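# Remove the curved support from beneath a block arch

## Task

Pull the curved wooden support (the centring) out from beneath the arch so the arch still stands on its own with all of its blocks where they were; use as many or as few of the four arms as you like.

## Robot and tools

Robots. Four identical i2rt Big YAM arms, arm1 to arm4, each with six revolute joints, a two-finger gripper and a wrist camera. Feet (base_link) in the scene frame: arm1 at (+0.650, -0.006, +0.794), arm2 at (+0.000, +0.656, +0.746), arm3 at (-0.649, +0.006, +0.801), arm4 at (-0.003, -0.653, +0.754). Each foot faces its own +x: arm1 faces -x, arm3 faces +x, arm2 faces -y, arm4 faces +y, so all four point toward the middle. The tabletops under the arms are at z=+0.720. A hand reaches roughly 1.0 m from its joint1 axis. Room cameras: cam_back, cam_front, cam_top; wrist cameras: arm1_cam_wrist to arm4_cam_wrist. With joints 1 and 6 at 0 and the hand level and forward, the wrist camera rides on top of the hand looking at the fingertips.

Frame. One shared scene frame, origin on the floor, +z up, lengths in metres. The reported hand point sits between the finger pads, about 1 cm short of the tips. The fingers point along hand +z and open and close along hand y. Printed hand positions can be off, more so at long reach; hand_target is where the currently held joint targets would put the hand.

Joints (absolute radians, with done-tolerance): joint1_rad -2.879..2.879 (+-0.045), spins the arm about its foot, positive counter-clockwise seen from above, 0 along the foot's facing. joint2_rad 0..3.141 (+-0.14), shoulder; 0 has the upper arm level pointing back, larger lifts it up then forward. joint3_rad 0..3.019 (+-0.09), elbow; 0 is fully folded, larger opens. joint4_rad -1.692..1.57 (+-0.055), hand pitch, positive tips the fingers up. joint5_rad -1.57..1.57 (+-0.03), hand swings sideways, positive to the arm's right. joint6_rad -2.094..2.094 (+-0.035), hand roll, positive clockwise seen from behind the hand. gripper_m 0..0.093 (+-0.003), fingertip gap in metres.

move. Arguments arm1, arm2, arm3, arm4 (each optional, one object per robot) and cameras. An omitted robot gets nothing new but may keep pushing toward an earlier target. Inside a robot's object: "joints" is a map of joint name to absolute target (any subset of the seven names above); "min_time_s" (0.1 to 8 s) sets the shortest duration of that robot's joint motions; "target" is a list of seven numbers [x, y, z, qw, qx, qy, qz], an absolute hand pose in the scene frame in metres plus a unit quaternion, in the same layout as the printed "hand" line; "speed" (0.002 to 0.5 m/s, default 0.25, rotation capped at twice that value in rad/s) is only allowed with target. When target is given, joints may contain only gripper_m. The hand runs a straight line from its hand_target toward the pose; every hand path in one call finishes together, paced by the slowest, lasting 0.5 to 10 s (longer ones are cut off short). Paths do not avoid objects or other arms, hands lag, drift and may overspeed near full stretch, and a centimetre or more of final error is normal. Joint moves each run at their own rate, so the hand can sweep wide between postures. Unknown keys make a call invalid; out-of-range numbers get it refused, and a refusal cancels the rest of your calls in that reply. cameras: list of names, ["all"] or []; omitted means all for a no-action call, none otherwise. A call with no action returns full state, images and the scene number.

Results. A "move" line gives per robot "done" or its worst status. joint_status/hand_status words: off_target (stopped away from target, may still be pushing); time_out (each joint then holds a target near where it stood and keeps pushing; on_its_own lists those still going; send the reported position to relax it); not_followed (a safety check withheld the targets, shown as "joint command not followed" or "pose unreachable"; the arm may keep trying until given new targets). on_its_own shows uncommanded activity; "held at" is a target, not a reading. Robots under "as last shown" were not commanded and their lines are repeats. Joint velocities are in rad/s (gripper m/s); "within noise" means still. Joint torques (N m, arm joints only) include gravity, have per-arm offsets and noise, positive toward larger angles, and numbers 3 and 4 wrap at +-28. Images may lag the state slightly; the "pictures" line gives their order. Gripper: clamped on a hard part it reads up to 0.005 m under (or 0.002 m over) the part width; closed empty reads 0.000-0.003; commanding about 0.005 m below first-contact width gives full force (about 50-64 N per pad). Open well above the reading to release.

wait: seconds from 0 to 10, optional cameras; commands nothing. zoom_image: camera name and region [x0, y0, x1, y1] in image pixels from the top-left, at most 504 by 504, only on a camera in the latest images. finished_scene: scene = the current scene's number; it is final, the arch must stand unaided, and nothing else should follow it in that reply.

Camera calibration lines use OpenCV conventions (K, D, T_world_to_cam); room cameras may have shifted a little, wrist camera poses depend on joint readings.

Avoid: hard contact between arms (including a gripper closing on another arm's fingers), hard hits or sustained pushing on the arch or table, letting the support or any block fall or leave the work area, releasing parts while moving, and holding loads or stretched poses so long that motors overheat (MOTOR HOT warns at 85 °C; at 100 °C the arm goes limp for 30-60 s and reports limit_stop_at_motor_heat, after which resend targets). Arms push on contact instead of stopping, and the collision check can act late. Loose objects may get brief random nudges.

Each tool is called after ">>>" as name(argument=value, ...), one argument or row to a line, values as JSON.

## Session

>>> move(
)

Scene clock: 0.00 s.
Joint torques (N m): no reading
Motor temperatures (°C): arm1=[36 33 35 30 28 30 31] | arm2=[36 31 32 31 32 28 28] | arm3=[30 38 34 31 29 29 34] | arm4=[33 32 32 35 32 27 33]
Heat: arm1: hottest joint1_rad 36 °C; arm2: hottest joint1_rad 36 °C; arm3: hottest joint2_rad 38 °C; arm4: hottest joint4_rad 35 °C.
Joint velocities: within noise
arm1.joint_positions: joint1_rad=-0.792 joint2_rad=+0.597 joint3_rad=+1.317 joint4_rad=-1.235 joint5_rad=+0.036 joint6_rad=+0.139 gripper_m=+0.09396
arm1.joint_status: not commanded
arm1.hand: x=+0.4866 y=+0.1760 z=+1.3259 quat_wxyz=(-0.185, +0.761, -0.404, -0.473) (m; scene frame)
arm1.hand_target: x=+0.4882 y=+0.1742 z=+1.3369 quat_wxyz=(-0.188, +0.755, -0.401, -0.483) (m; scene frame)
arm1.hand_status: not commanded
arm2.joint_positions: joint1_rad=+0.031 joint2_rad=+0.603 joint3_rad=+1.457 joint4_rad=-1.387 joint5_rad=-0.263 joint6_rad=+0.761 gripper_m=+0.09396
arm2.joint_status: not commanded
arm2.hand: x=+0.0421 y=+0.4486 z=+1.3126 quat_wxyz=(-0.497, -0.768, -0.393, +0.094) (m; scene frame)
arm2.hand_target: x=+0.0421 y=+0.4516 z=+1.3209 quat_wxyz=(-0.505, -0.763, -0.391, +0.098) (m; scene frame)
arm2.hand_status: not commanded
arm3.joint_positions: joint1_rad=+0.554 joint2_rad=+0.643 joint3_rad=+1.438 joint4_rad=-1.241 joint5_rad=+0.294 joint6_rad=+0.554 gripper_m=+0.09396
arm3.joint_status: not commanded
arm3.hand: x=-0.4138 y=+0.1037 z=+1.3791 quat_wxyz=(-0.507, -0.061, -0.841, -0.178) (m; scene frame)
arm3.hand_target: x=-0.4167 y=+0.1018 z=+1.3926 quat_wxyz=(-0.517, -0.063, -0.833, -0.186) (m; scene frame)
arm3.hand_status: not commanded
arm4.joint_positions: joint1_rad=-0.454 joint2_rad=+0.631 joint3_rad=+1.450 joint4_rad=-1.565 joint5_rad=-0.075 joint6_rad=-0.150 gripper_m=+0.09396
arm4.joint_status: not commanded
arm4.hand: x=+0.0668 y=-0.4724 z=+1.2759 quat_wxyz=(-0.346, +0.552, -0.728, -0.214) (m; scene frame)
arm4.hand_target: x=+0.0658 y=-0.4742 z=+1.2836 quat_wxyz=(-0.354, +0.550, -0.724, -0.218) (m; scene frame)
arm4.hand_status: not commanded
pictures: arm1_cam_wrist, arm2_cam_wrist, arm3_cam_wrist, arm4_cam_wrist, cam_back, cam_front, cam_top
camera_calibration:
arm1_cam_wrist: T_world_to_cam=[[0.797319, 0.596147, -0.0942867, -0.368986], [0.509163, -0.748247, -0.4253, 0.451023], [-0.324091, 0.291093, -0.900128, 1.42768], [0, 0, 0, 1]] pos_world=[0.527254, 0.141859, 1.44212]
arm2_cam_wrist: T_world_to_cam=[[-0.701394, 0.201794, -0.683612, 0.835716], [0.409312, 0.899214, -0.154522, -0.212758], [0.583532, -0.388191, -0.713301, 1.21205], [0, 0, 0, 1]] pos_world=[-0.0340186, 0.493179, 1.40298]
arm3_cam_wrist: T_world_to_cam=[[0.0879263, -0.924112, -0.371868, 0.64589], [-0.911985, 0.0754847, -0.403218, 0.172778], [0.400689, 0.374592, -0.83614, 1.40781], [0, 0, 0, 1]] pos_world=[-0.463312, 0.0564809, 1.48697]
arm4_cam_wrist: T_world_to_cam=[[0.951578, -0.295641, 0.084239, -0.312856], [-0.273853, -0.939752, -0.204623, -0.161551], [0.139659, 0.171646, -0.975209, 1.44366], [0, 0, 0, 1]] pos_world=[0.0518457, -0.492109, 1.40116]

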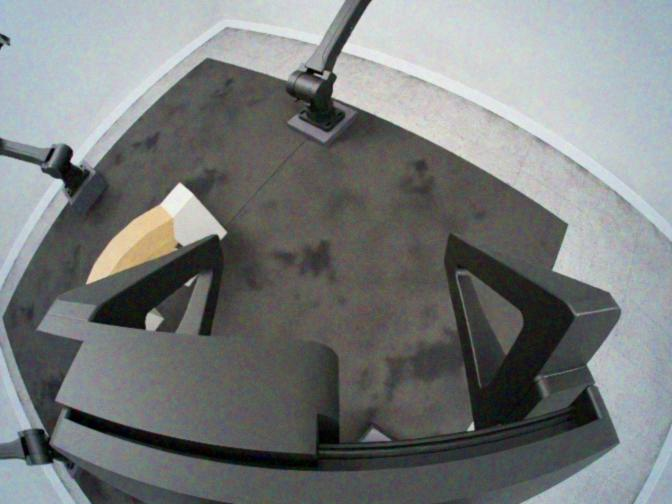

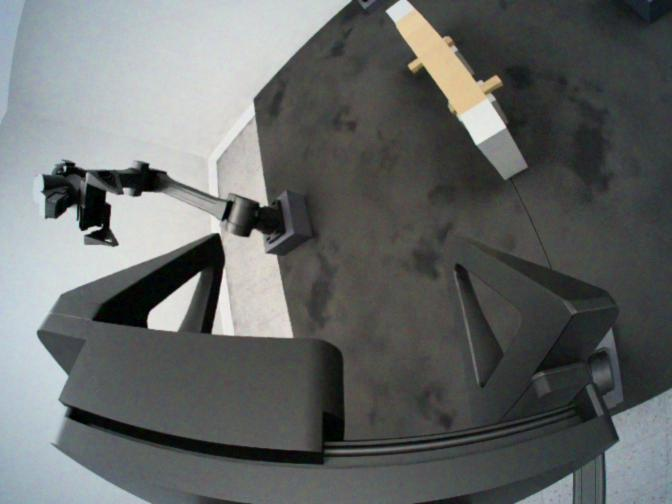

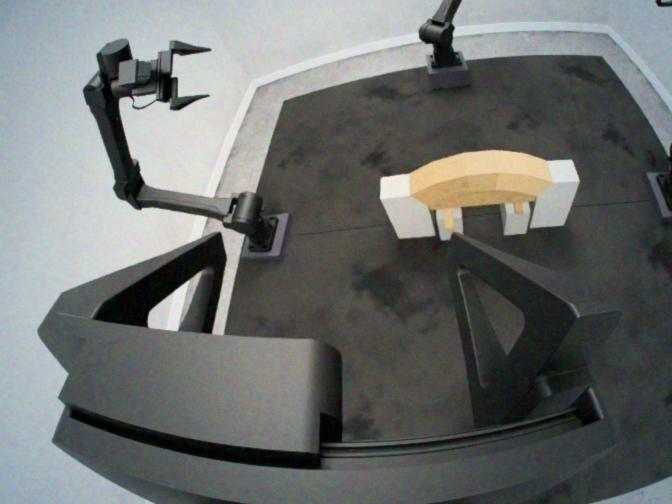

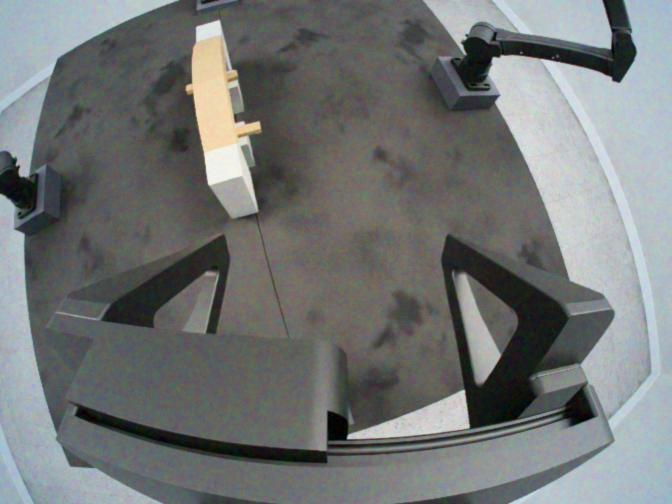

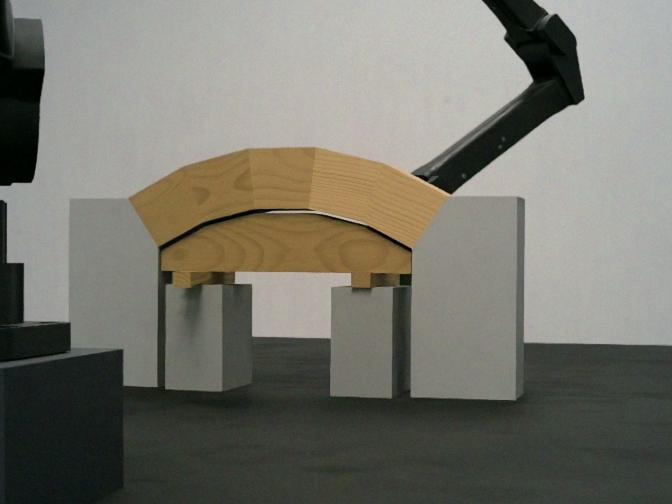

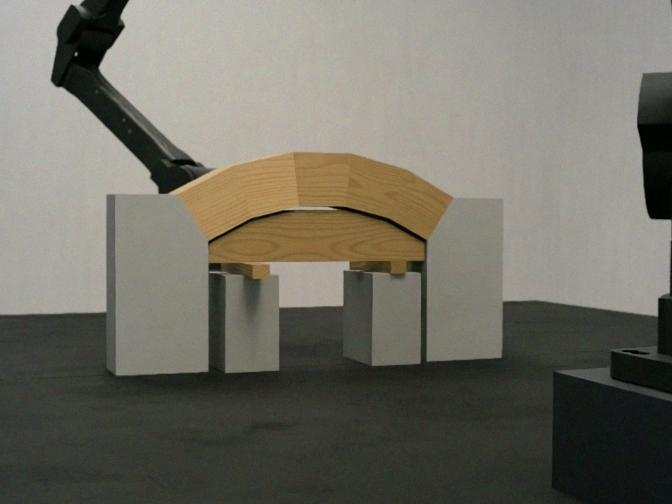

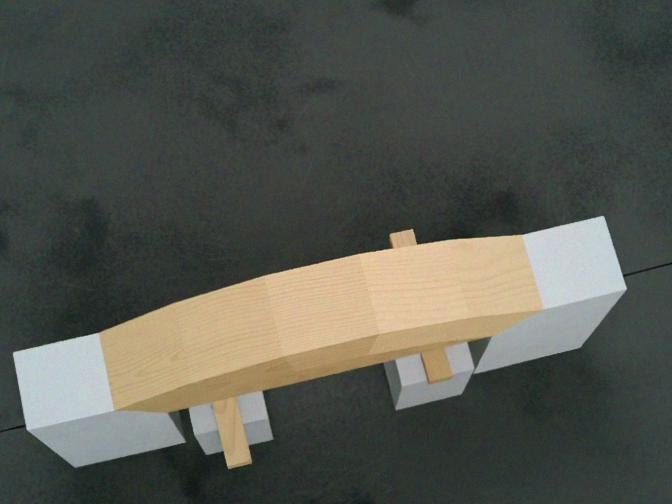

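>>> move(
  arm1={"joints": {"joint1_rad": 0.223, "joint2_rad": 1.807, "joint3_rad": 0.336, "joint4_rad": 1.436, "joint5_rad": 0.367, "joint6_rad": 0.019, "gripper_m": 0.08}, "min_time_s": 2.5},
  arm3={"target": [-0.16, 0.012, 0.90, 0.5377, 0.5377, 0.4592, 0.4592], "speed": 0.5},
  cameras=["cam_top", "cam_back", "cam_front", "arm3_cam_wrist"],
)

>>> zoom_image(
  camera="cam_top",
  region=[0, 180, 336, 500],
)

>>> zoom_image(
  camera="cam_top",
  region=[300, 180, 640, 500],
)

>>> zoom_image(
  camera="cam_front",
  region=[160, 140, 480, 380],
)

>>> zoom_image(
  camera="cam_back",
  region=[120, 130, 460, 385],
)

Scene clock: 6.47 s.
Joint torques (N m): arm1=[0.56 -7.41 1.31 3.51 0.13 -0.24] | arm2=[1.26 3.96 9.36 2.25 -0.02 -0.05] | arm3=[0.44 -8.53 5.11 2.21 0.28 0.05] | arm4=[-0.67 4.13 8.58 2.22 -0.02 0.01]
Motor temperatures (°C): arm1=[36 33 36 30 28 30 31] | arm2=[36 31 32 31 32 28 28] | arm3=[30 38 35 31 29 29 34] | arm4=[33 32 32 35 32 27 33]
Heat: arm1: hottest joint1_rad 36 °C; arm2: hottest joint1_rad 36 °C; arm3: hottest joint2_rad 38 °C; arm4: hottest joint4_rad 35 °C.
move: arm1 done; arm3 off_target
Joint velocities: within noise
arm1.joint_positions: joint1_rad=+0.211 joint2_rad=+1.790 joint3_rad=+0.344 joint4_rad=+1.411 joint5_rad=+0.364 joint6_rad=+0.031 gripper_m=+0.08009
arm1.joint_status: all done
arm1.hand: x=+0.1926 y=-0.0297 z=+0.8936 quat_wxyz=(-0.059, +0.714, -0.068, -0.695) (m; scene frame)
arm1.hand_target: x=+0.1964 y=-0.0339 z=+0.8900 quat_wxyz=(-0.060, +0.714, -0.060, -0.695) (m; scene frame)
arm1.hand_status: not commanded
arm2, arm4: as last shown
arm3.joint_positions: joint1_rad=+0.057 joint2_rad=+1.816 joint3_rad=+0.391 joint4_rad=+1.402 joint5_rad=+0.258 joint6_rad=+1.572 gripper_m=+0.09396
arm3.joint_status: not commanded
arm3.hand: x=-0.1688 y=+0.0073 z=+0.8953 quat_wxyz=(-0.534, -0.544, -0.467, -0.448) (m; scene frame)
arm3.hand_target: x=-0.1603 y=+0.0121 z=+0.9002 quat_wxyz=(-0.538, -0.538, -0.459, -0.459) (m; scene frame)
arm3.hand_status: off_target (0.011 m and 1.8 deg from the pose sent, 0.550 m and 78.6 deg at the start; pose on its path clipped on 18 of 94 steps)
pictures: arm3_cam_wrist, cam_back, cam_front, cam_top
camera_calibration:
arm3_cam_wrist: T_world_to_cam=[[-0.0151094, -0.00531879, -0.999872, 0.893627], [-0.473067, 0.881023, 0.00246212, -0.0866092], [0.880897, 0.473044, -0.0158279, 0.287253], [0, 0, 0, 1]] pos_world=[-0.28051, -0.0548256, 0.898272]

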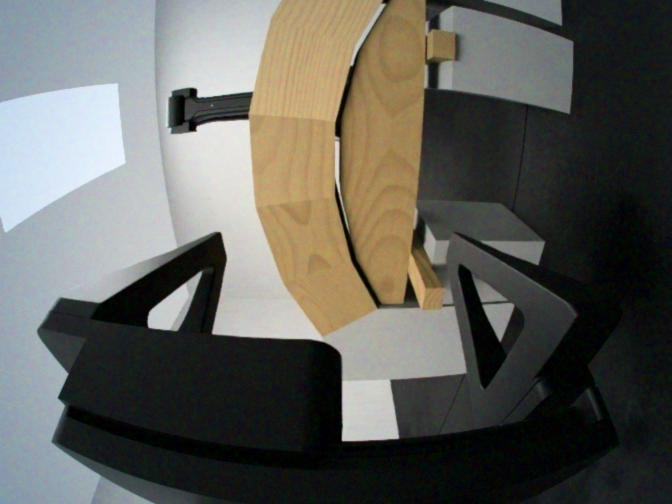

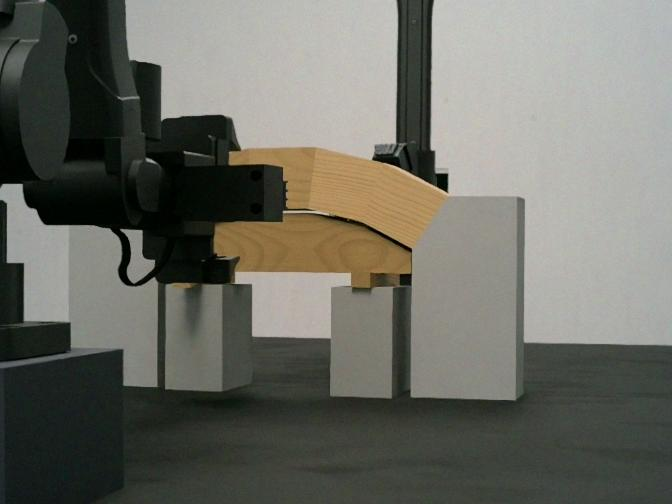

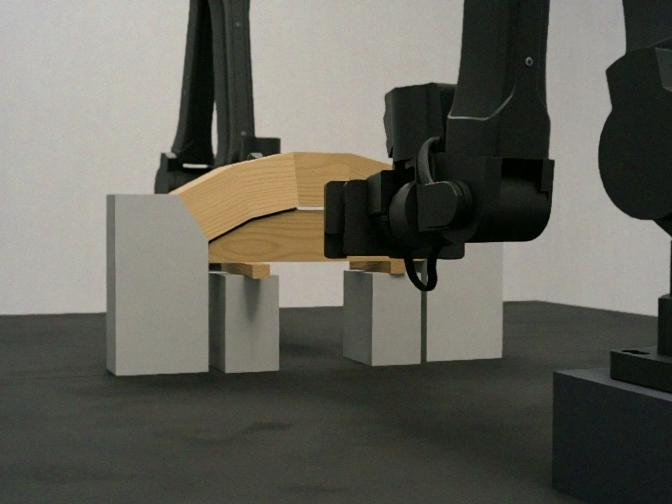

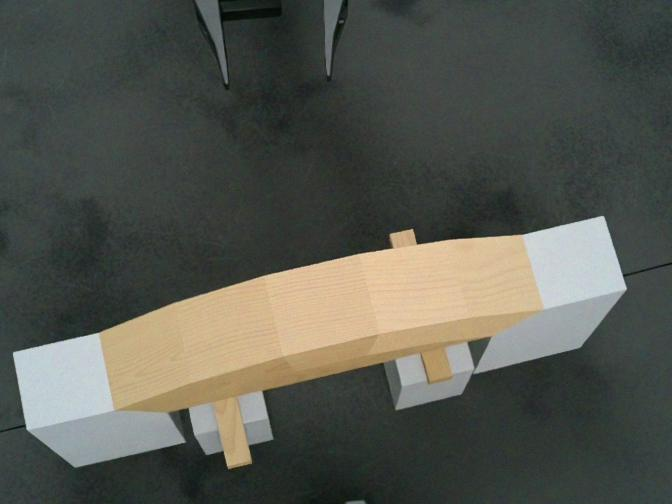

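Scaled by 1.500 from the camera's 672x504 image, which has a finer 960x720 frame.

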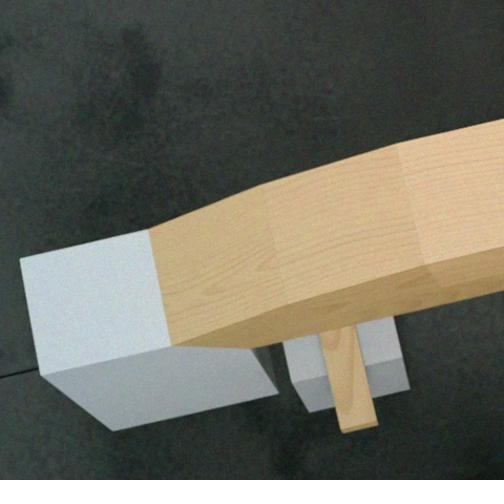

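Scaled by 1.482 from the camera's 672x504 image, which has a finer 960x720 frame.

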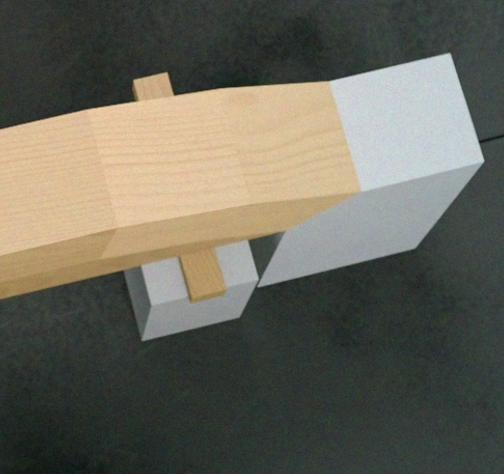

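Scaled by 1.575 from the camera's 672x504 image, which has a finer 960x720 frame.

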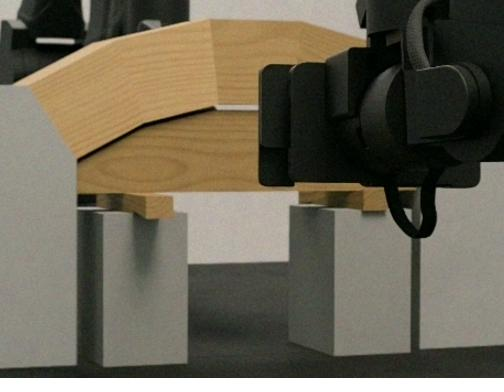

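Scaled by 1.482 from the camera's 672x504 image, which has a finer 960x720 frame.

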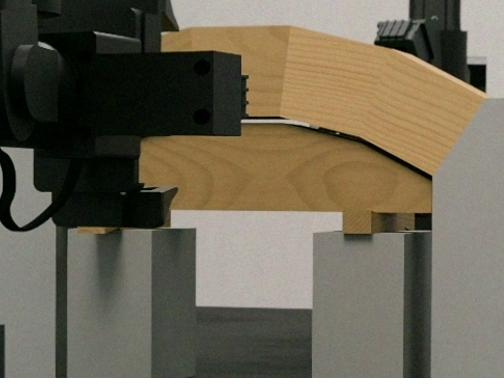

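>>> move(
  arm1={"target": [0.025, -0.013, 0.866, 0.0062, -0.7071, 0.0062, 0.7071], "speed": 0.2},
  arm3={"target": [-0.122, -0.0075, 0.861, 0.5044, 0.5044, 0.4956, 0.4956], "speed": 0.2},
  cameras=["cam_top", "cam_back", "arm1_cam_wrist", "arm3_cam_wrist"],
)

>>> zoom_image(
  camera="cam_top",
  region=[100, 150, 500, 500],
)

Scene clock: 9.73 s.
Joint torques (N m): arm1=[-1.32 -12.1 5.48 1.66 -0.09 -0.24] | arm2=[1.14 3.66 9.35 2.3 -0.02 -0.04] | arm3=[-1.32 -10.29 4.22 2.22 0.01 0.05] | arm4=[-1.14 4.25 8.62 2.26 -0.02 0.03]
Motor temperatures (°C): arm1=[36 34 36 30 28 30 31] | arm2=[36 31 33 31 32 28 28] | arm3=[30 38 35 31 29 29 34] | arm4=[33 32 32 35 32 27 33]
Heat: arm1: hottest joint1_rad 36 °C; arm2: hottest joint1_rad 36 °C; arm3: hottest joint2_rad 38 °C; arm4: hottest joint4_rad 35 °C.
move: arm1 off_target; arm3 done
Joint velocities: within noise
arm1.joint_positions: joint1_rad=+0.057 joint2_rad=+2.027 joint3_rad=+0.770 joint4_rad=+1.267 joint5_rad=+0.042 joint6_rad=+0.021 gripper_m=+0.08009
arm1.joint_status: not commanded
arm1.hand: x=+0.0353 y=-0.0186 z=+0.8762 quat_wxyz=(+0.001, +0.702, -0.008, -0.712) (m; scene frame)
arm1.hand_target: x=+0.0257 y=-0.0130 z=+0.8662 quat_wxyz=(-0.006, +0.707, -0.006, -0.707) (m; scene frame)
arm1.hand_status: off_target (0.016 m and 1.2 deg from the pose sent, 0.171 m and 9.4 deg at the start)
arm2, arm4: as last shown
arm3.joint_positions: joint1_rad=-0.059 joint2_rad=+2.001 joint3_rad=+0.509 joint4_rad=+1.473 joint5_rad=-0.009 joint6_rad=+1.572 gripper_m=+0.09396
arm3.joint_status: not commanded
arm3.hand: x=-0.1291 y=-0.0033 z=+0.8579 quat_wxyz=(-0.498, -0.508, -0.505, -0.489) (m; scene frame)
arm3.hand_target: x=-0.1223 y=-0.0075 z=+0.8610 quat_wxyz=(-0.504, -0.504, -0.496, -0.496) (m; scene frame)
arm3.hand_status: done (0.009 m and 1.6 deg from the pose sent, 0.060 m and 8.5 deg at the start)
pictures: arm1_cam_wrist, arm3_cam_wrist, cam_back, cam_top
camera_calibration:
arm1_cam_wrist: T_world_to_cam=[[0.0236277, 0.999639, -0.0127628, 0.0277285], [0.569168, -0.0239461, -0.821873, 0.702725], [-0.821882, 0.0121548, -0.569528, 0.656022], [0, 0, 0, 1]] pos_world=[0.138549, -0.0188647, 0.951527]
arm3_cam_wrist: T_world_to_cam=[[-0.0125364, -0.000629657, -0.999921, 0.857146], [-0.600161, 0.799849, 0.0070208, -0.0789356], [0.799781, 0.600201, -0.0104052, 0.241993], [0, 0, 0, 1]] pos_world=[-0.23017, -0.0815683, 0.860151]

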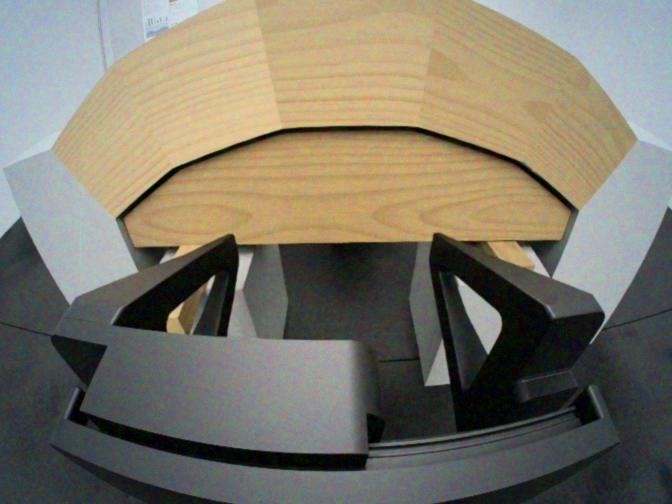

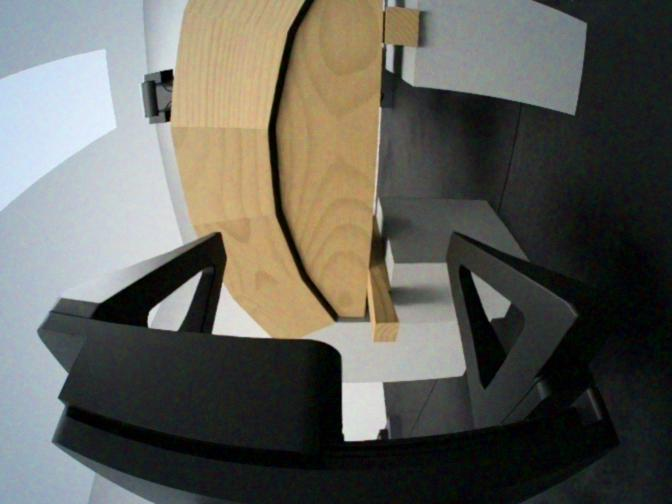

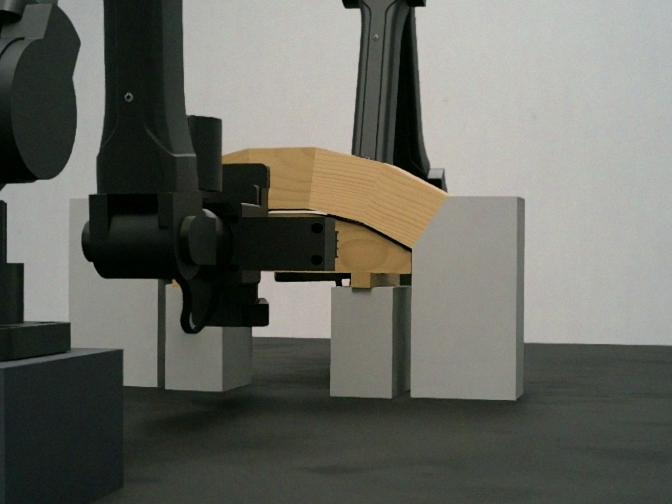

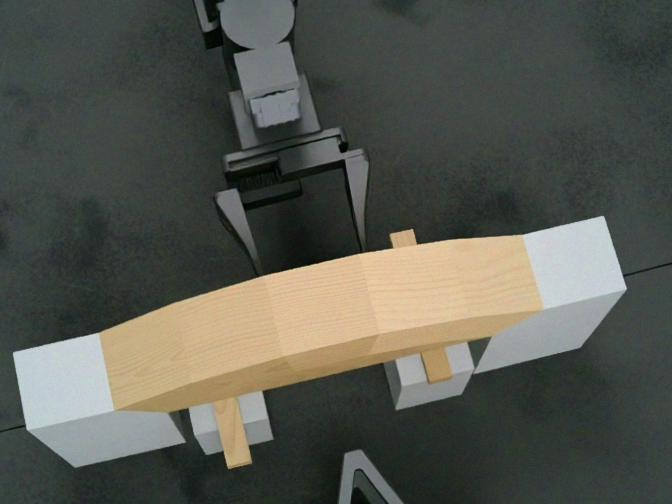

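Scaled by 1.260 from the camera's 672x504 image, which has a finer 960x720 frame.

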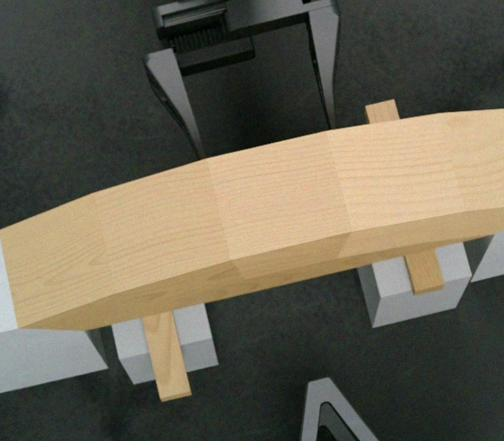

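>>> move(
  arm1={"target": [-0.020, -0.008, 0.866, 0.0062, -0.7071, 0.0062, 0.7071], "speed": 0.06},
  cameras=["cam_top", "cam_back", "arm1_cam_wrist", "arm3_cam_wrist"],
)

>>> zoom_image(
  camera="cam_top",
  region=[100, 150, 500, 500],
)

Scene clock: 11.83 s.
Joint torques (N m): arm1=[-1.55 -13.45 6.57 1.54 -0.09 -0.23] | arm2=[1.08 3.66 9.36 2.3 0 -0.04] | arm3=[-0.97 -10.4 4.23 2.19 0.01 0.06] | arm4=[-0.85 4.25 8.62 2.06 0.01 0.05]
Motor temperatures (°C): arm1=[36 34 36 30 28 30 31] | arm2=[36 31 33 31 32 28 28] | arm3=[30 38 35 31 29 29 34] | arm4=[33 32 32 35 32 27 33]
Heat: arm1: hottest joint1_rad 36 °C; arm2: hottest joint1_rad 36 °C; arm3: hottest joint2_rad 38 °C; arm4: hottest joint4_rad 35 °C.
move: arm1 off_target
Joint velocities: within noise
arm1.joint_positions: joint1_rad=+0.049 joint2_rad=+2.072 joint3_rad=+0.895 joint4_rad=+1.184 joint5_rad=+0.029 joint6_rad=+0.021 gripper_m=+0.08009
arm1.joint_status: not commanded
arm1.hand: x=-0.0071 y=-0.0167 z=+0.8758 quat_wxyz=(+0.002, +0.703, -0.006, -0.711) (m; scene frame)
arm1.hand_target: x=-0.0189 y=-0.0080 z=+0.8662 quat_wxyz=(-0.006, +0.707, -0.006, -0.707) (m; scene frame)
arm1.hand_status: off_target (0.018 m and 1.2 deg from the pose sent, 0.057 m and 1.2 deg at the start)
arm2, arm3, arm4: as last shown
pictures: arm1_cam_wrist, arm3_cam_wrist, cam_back, cam_top
camera_calibration:
arm1_cam_wrist: T_world_to_cam=[[0.0194684, 0.999733, -0.0124651, 0.026641], [0.571449, -0.0213568, -0.820359, 0.725331], [-0.820406, 0.00884794, -0.571712, 0.622812], [0, 0, 0, 1]] pos_world=[0.0959504, -0.0166537, 0.951434]
arm3_cam_wrist: T_world_to_cam=[[-0.0125364, -0.000629657, -0.999921, 0.857146], [-0.600161, 0.799849, 0.0070208, -0.0789356], [0.799781, 0.600201, -0.0104052, 0.241993], [0, 0, 0, 1]] pos_world=[-0.23017, -0.0815683, 0.860151]

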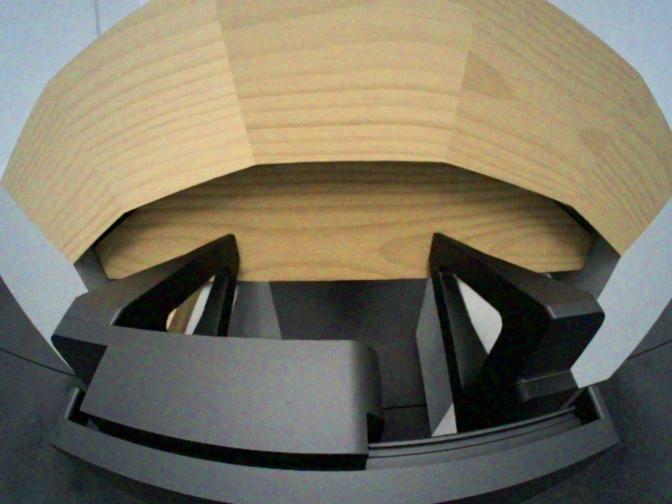

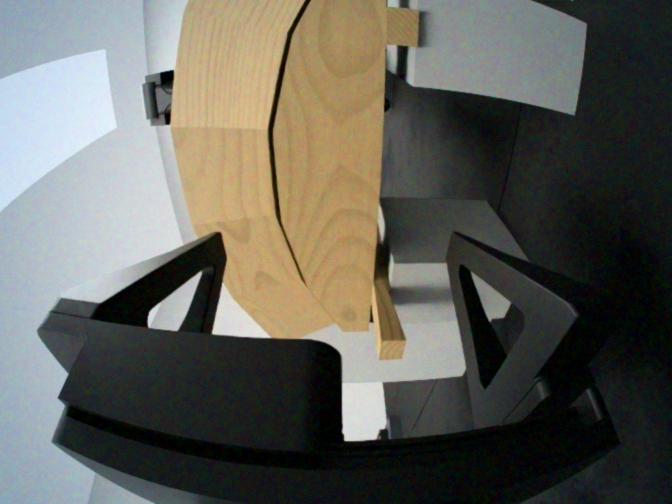

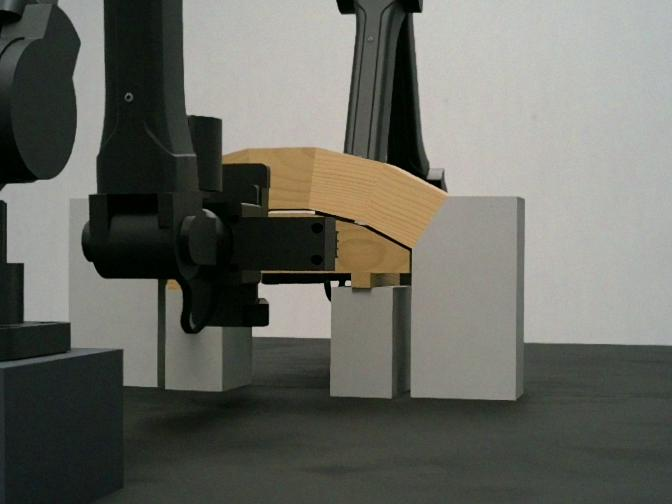

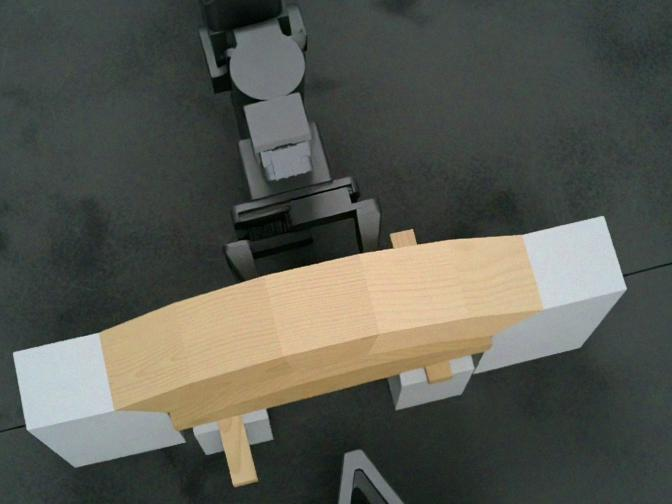

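Scaled by 1.260 from the camera's 672x504 image, which has a finer 960x720 frame.

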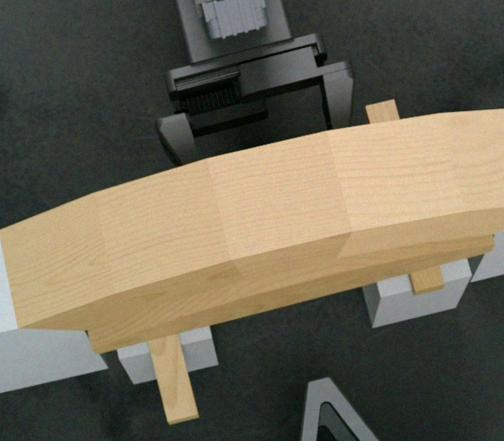

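>>> move(
  arm2={"target": [-0.15, 0.21, 0.832, 0.7071, 0.7071, 0.0, 0.0], "speed": 0.5, "joints": {"gripper_m": 0.0}},
  cameras=["cam_top", "cam_back", "arm2_cam_wrist"],
)

Scene clock: 17.07 s.
Joint torques (N m): arm1=[-1.55 -13.27 6.54 1.51 -0.1 -0.23] | arm2=[1.96 -7 4.4 2.89 0.2 0.02] | arm3=[-0.91 -10.34 4.27 2.24 0.02 0.05] | arm4=[-1.03 4.19 8.54 2.03 -0.02 0.02]
Motor temperatures (°C): arm1=[36 34 37 30 28 30 31] | arm2=[36 31 33 31 32 28 28] | arm3=[30 38 36 31 29 29 34] | arm4=[33 32 33 35 32 27 33]
Heat: arm1: hottest joint3_rad 37 °C; arm2: hottest joint1_rad 36 °C; arm3: hottest joint2_rad 38 °C; arm4: hottest joint4_rad 35 °C.
move: arm2 done
Joint velocities: within noise
arm1, arm3, arm4: as last shown
arm2.joint_positions: joint1_rad=-0.466 joint2_rad=+1.882 joint3_rad=+0.383 joint4_rad=+1.477 joint5_rad=-0.509 joint6_rad=+1.559 gripper_m=+0.00055
arm2.joint_status: all done
arm2.hand: x=-0.1500 y=+0.2173 z=+0.8312 quat_wxyz=(-0.701, -0.713, +0.001, +0.002) (m; scene frame)
arm2.hand_target: x=-0.1498 y=+0.2101 z=+0.8320 quat_wxyz=(-0.707, -0.707, +0.000, +0.000) (m; scene frame)
arm2.hand_status: done (0.007 m and 1.0 deg from the pose sent, 0.570 m and 53.1 deg at the start; pose on its path clipped on 22 of 85 steps)
pictures: arm2_cam_wrist, cam_back, cam_top
camera_calibration:
arm2_cam_wrist: T_world_to_cam=[[-0.00662359, 0.0244754, -0.999678, 0.824126], [0.81966, 0.572786, 0.00859286, -0.00366255], [0.572812, -0.819339, -0.0238554, 0.409886], [0, 0, 0, 1]] pos_world=[-0.226327, 0.317763, 0.833671]

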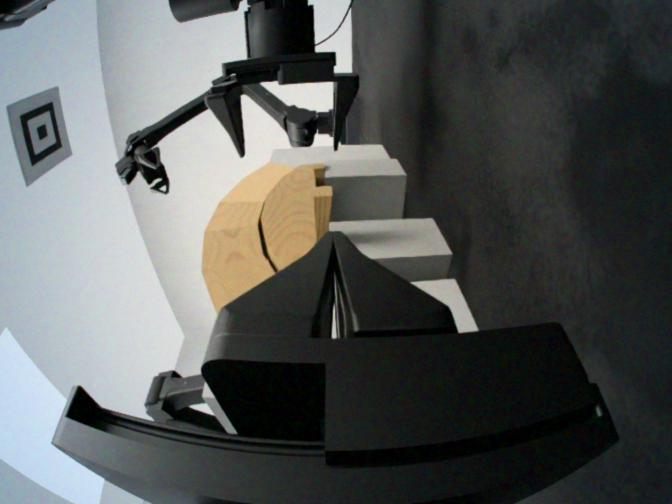

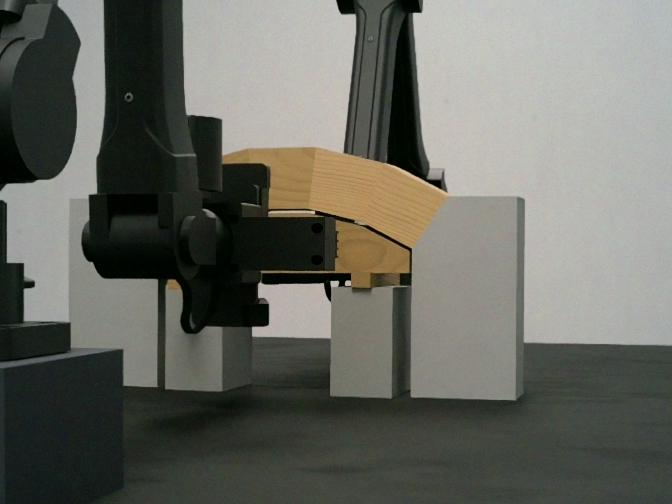

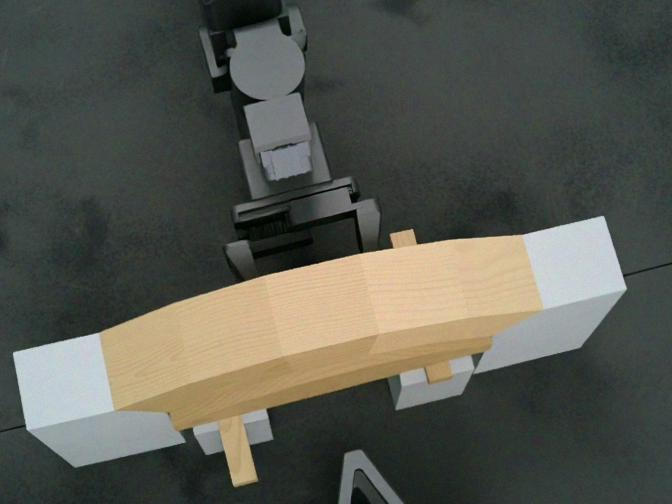

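>>> move(
  arm2={"target": [-0.150, 0.075, 0.833, 0.7071, 0.7071, 0.0, 0.0], "speed": 0.2},
  cameras=["cam_top", "cam_back", "arm2_cam_wrist"],
)

>>> zoom_image(
  camera="cam_top",
  region=[100, 300, 340, 504],
)

>>> zoom_image(
  camera="cam_back",
  region=[60, 200, 260, 400],
)

Scene clock: 19.70 s.
Joint torques (N m): arm1=[-1.55 -13.33 6.54 1.55 -0.09 -0.23] | arm2=[1.73 -9.99 7.49 1.85 0.2 0.02] | arm3=[-0.85 -10.34 4.23 2.21 0.01 0.05] | arm4=[-1.03 3.9 8.61 2.11 -0.03 0.01]
Motor temperatures (°C): arm1=[36 34 37 30 28 30 31] | arm2=[36 32 33 31 32 28 28] | arm3=[30 38 36 31 29 29 33] | arm4=[33 32 33 35 32 27 33]
Heat: arm1: hottest joint3_rad 37 °C; arm2: hottest joint1_rad 36 °C; arm3: hottest joint2_rad 38 °C; arm4: hottest joint4_rad 35 °C.
move: arm2 off_target
Joint velocities: within noise
arm1, arm3, arm4: as last shown
arm2.joint_positions: joint1_rad=-0.313 joint2_rad=+1.968 joint3_rad=+0.711 joint4_rad=+1.256 joint5_rad=-0.358 joint6_rad=+1.560 gripper_m=+0.00055
arm2.joint_status: not commanded
arm2.hand: x=-0.1493 y=+0.0862 z=+0.8370 quat_wxyz=(-0.708, -0.707, -0.003, +0.004) (m; scene frame)
arm2.hand_target: x=-0.1497 y=+0.0755 z=+0.8331 quat_wxyz=(-0.707, -0.707, +0.000, +0.000) (m; scene frame)
arm2.hand_status: off_target (0.012 m and 0.6 deg from the pose sent, 0.142 m and 1.0 deg at the start)
pictures: arm2_cam_wrist, cam_back, cam_top
camera_calibration:
arm2_cam_wrist: T_world_to_cam=[[-0.0153213, 0.00652461, -0.999861, 0.833574], [0.818354, 0.574647, -0.00879011, 0.0849618], [0.57451, -0.818376, -0.0141438, 0.29428], [0, 0, 0, 1]] pos_world=[-0.225824, 0.18657, 0.838368]

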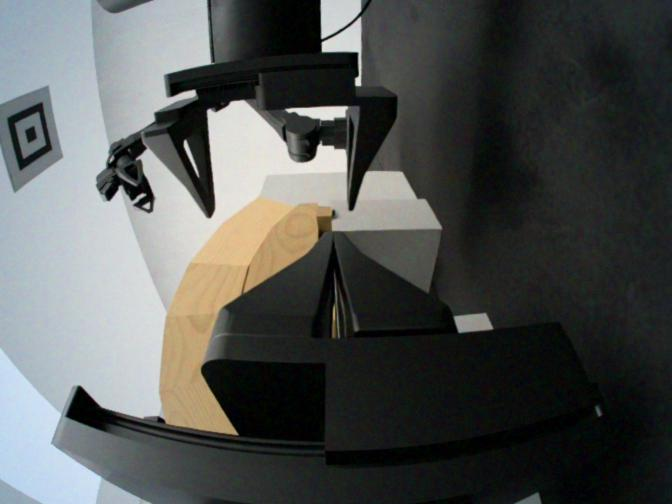

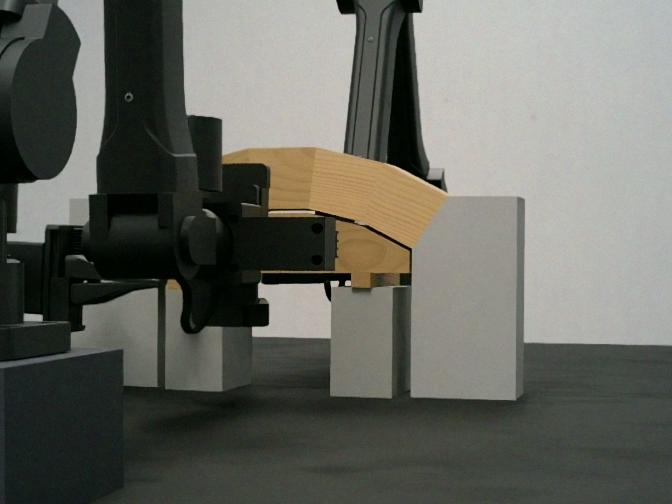

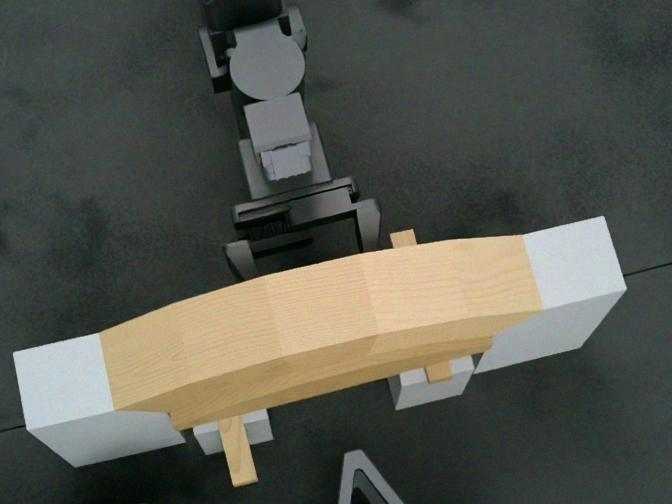

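Scaled by 2.100 from the camera's 672x504 image, which has a finer 960x720 frame.

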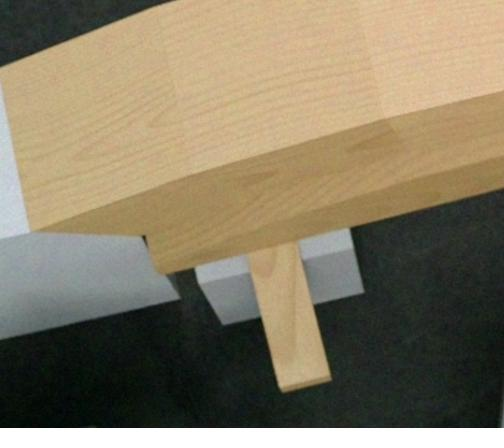

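Scaled by 2.520 from the camera's 672x504 image, which has a finer 960x720 frame.

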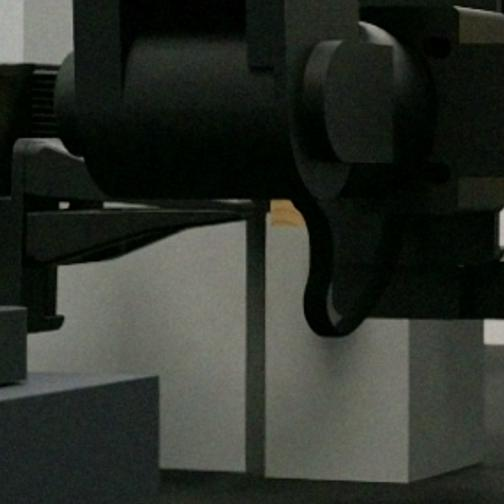

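>>> move(
  arm2={"target": [-0.124, 0.062, 0.831, 0.7071, 0.7071, 0.0, 0.0], "speed": 0.04},
  arm1={"target": [-0.036, -0.0075, 0.866, 0.0105, -0.7070, 0.0105, 0.7070], "speed": 0.04},
  cameras=["cam_top", "cam_back", "arm2_cam_wrist", "arm3_cam_wrist"],
)

>>> zoom_image(
  camera="cam_top",
  region=[100, 300, 340, 504],
)

>>> zoom_image(
  camera="cam_back",
  region=[60, 180, 460, 400],
)

Scene clock: 21.97 s.
Joint torques (N m): arm1=[-1.26 -13.8 6.78 1.62 0.13 -0.24] | arm2=[1.85 -10.29 7.51 1.89 0.22 0] | arm3=[-0.85 -10.4 4.23 2.21 0.02 0.05] | arm4=[-0.91 4.19 8.57 2.21 0.02 0.01]
Motor temperatures (°C): arm1=[36 35 37 30 28 30 31] | arm2=[36 32 33 31 32 28 28] | arm3=[30 38 36 31 29 29 33] | arm4=[33 32 33 35 32 27 33]
Heat: arm1: hottest joint3_rad 37 °C; arm2: hottest joint1_rad 36 °C; arm3: hottest joint2_rad 38 °C; arm4: hottest joint4_rad 35 °C.
move: arm1 off_target; arm2 off_target
Joint velocities: within noise
arm1.joint_positions: joint1_rad=+0.049 joint2_rad=+2.090 joint3_rad=+0.943 joint4_rad=+1.153 joint5_rad=+0.038 joint6_rad=+0.021 gripper_m=+0.08009
arm1.joint_status: not commanded
arm1.hand: x=-0.0229 y=-0.0156 z=+0.8755 quat_wxyz=(-0.001, +0.704, -0.009, -0.710) (m; scene frame)
arm1.hand_target: x=-0.0348 y=-0.0075 z=+0.8660 quat_wxyz=(-0.010, +0.707, -0.010, -0.707) (m; scene frame)
arm1.hand_status: off_target (0.018 m and 1.2 deg from the pose sent, 0.032 m and 1.7 deg at the start)
arm2.joint_positions: joint1_rad=-0.248 joint2_rad=+1.978 joint3_rad=+0.723 joint4_rad=+1.253 joint5_rad=-0.292 joint6_rad=+1.560 gripper_m=+0.00055
arm2.joint_status: not commanded
arm2.hand: x=-0.1249 y=+0.0734 z=+0.8354 quat_wxyz=(-0.708, -0.706, -0.002, +0.005) (m; scene frame)
arm2.hand_target: x=-0.1238 y=+0.0626 z=+0.8309 quat_wxyz=(-0.707, -0.707, +0.000, +0.000) (m; scene frame)
arm2.hand_status: off_target (0.012 m and 0.7 deg from the pose sent, 0.036 m and 0.6 deg at the start)
arm3, arm4: as last shown
pictures: arm2_cam_wrist, arm3_cam_wrist, cam_back, cam_top
camera_calibration:
arm2_cam_wrist: T_world_to_cam=[[-0.0154965, 0.00629124, -0.99986, 0.832336], [0.819212, 0.573419, -0.00908865, 0.0729118], [0.573281, -0.819238, -0.0140398, 0.269661], [0, 0, 0, 1]] pos_world=[-0.201423, 0.173871, 0.836668]
arm3_cam_wrist: T_world_to_cam=[[-0.0125364, -0.000629657, -0.999921, 0.857146], [-0.600161, 0.799849, 0.0070208, -0.0789356], [0.799781, 0.600201, -0.0104052, 0.241993], [0, 0, 0, 1]] pos_world=[-0.23017, -0.0815683, 0.860151]

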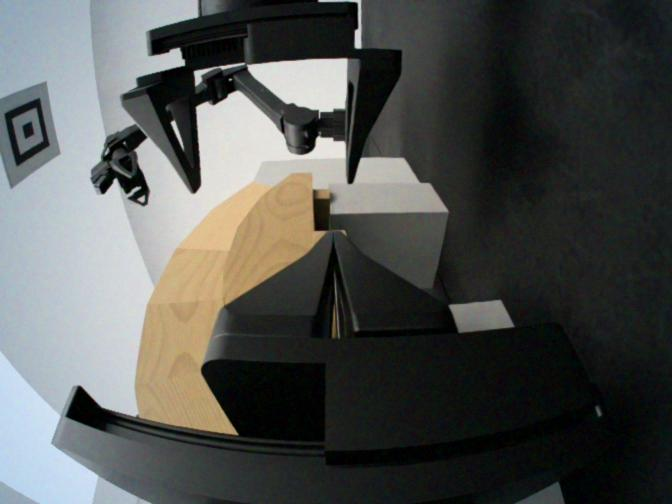

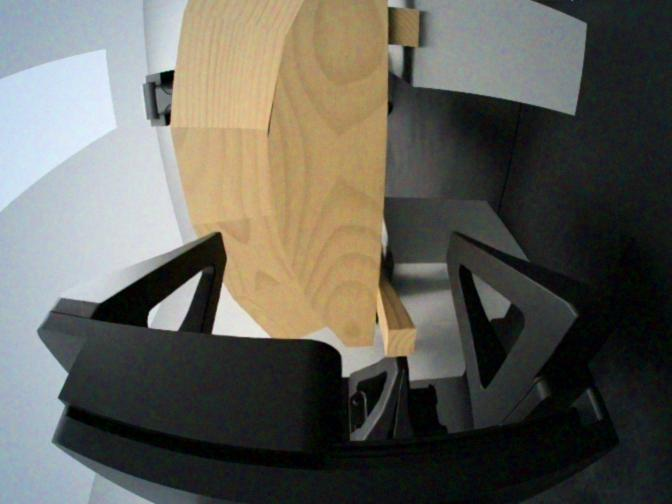

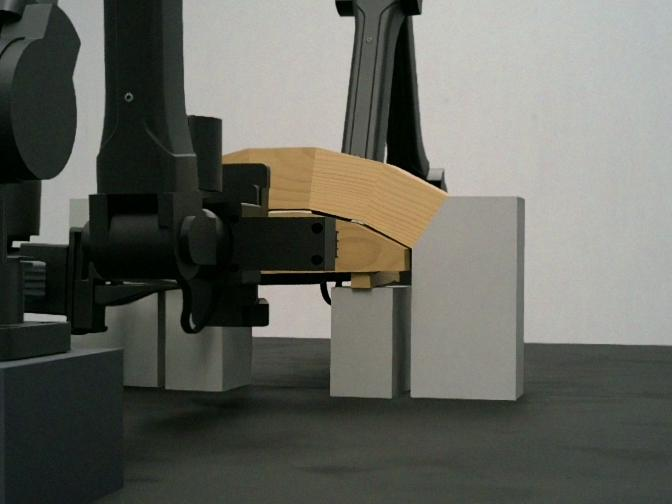

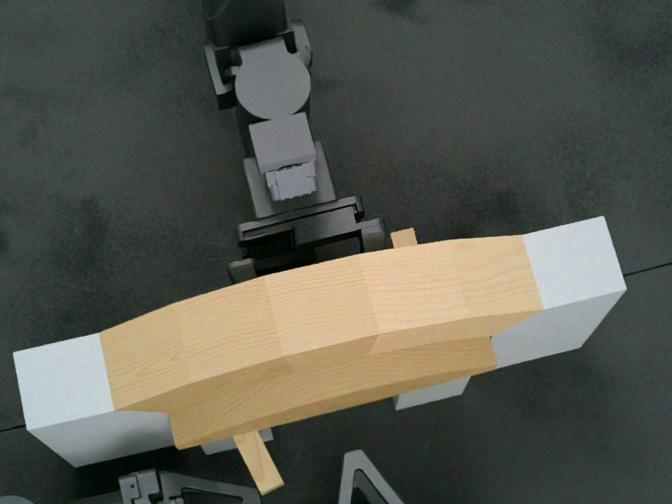

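Scaled by 2.100 from the camera's 672x504 image, which has a finer 960x720 frame.

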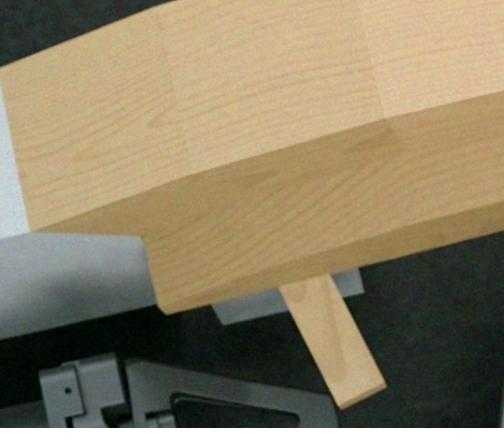

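Scaled by 1.260 from the camera's 672x504 image, which has a finer 960x720 frame.

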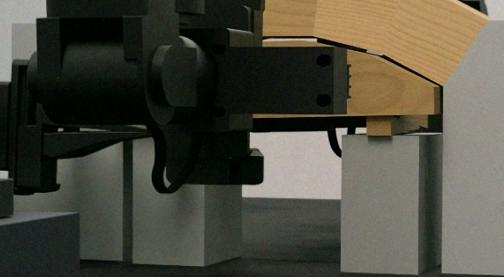

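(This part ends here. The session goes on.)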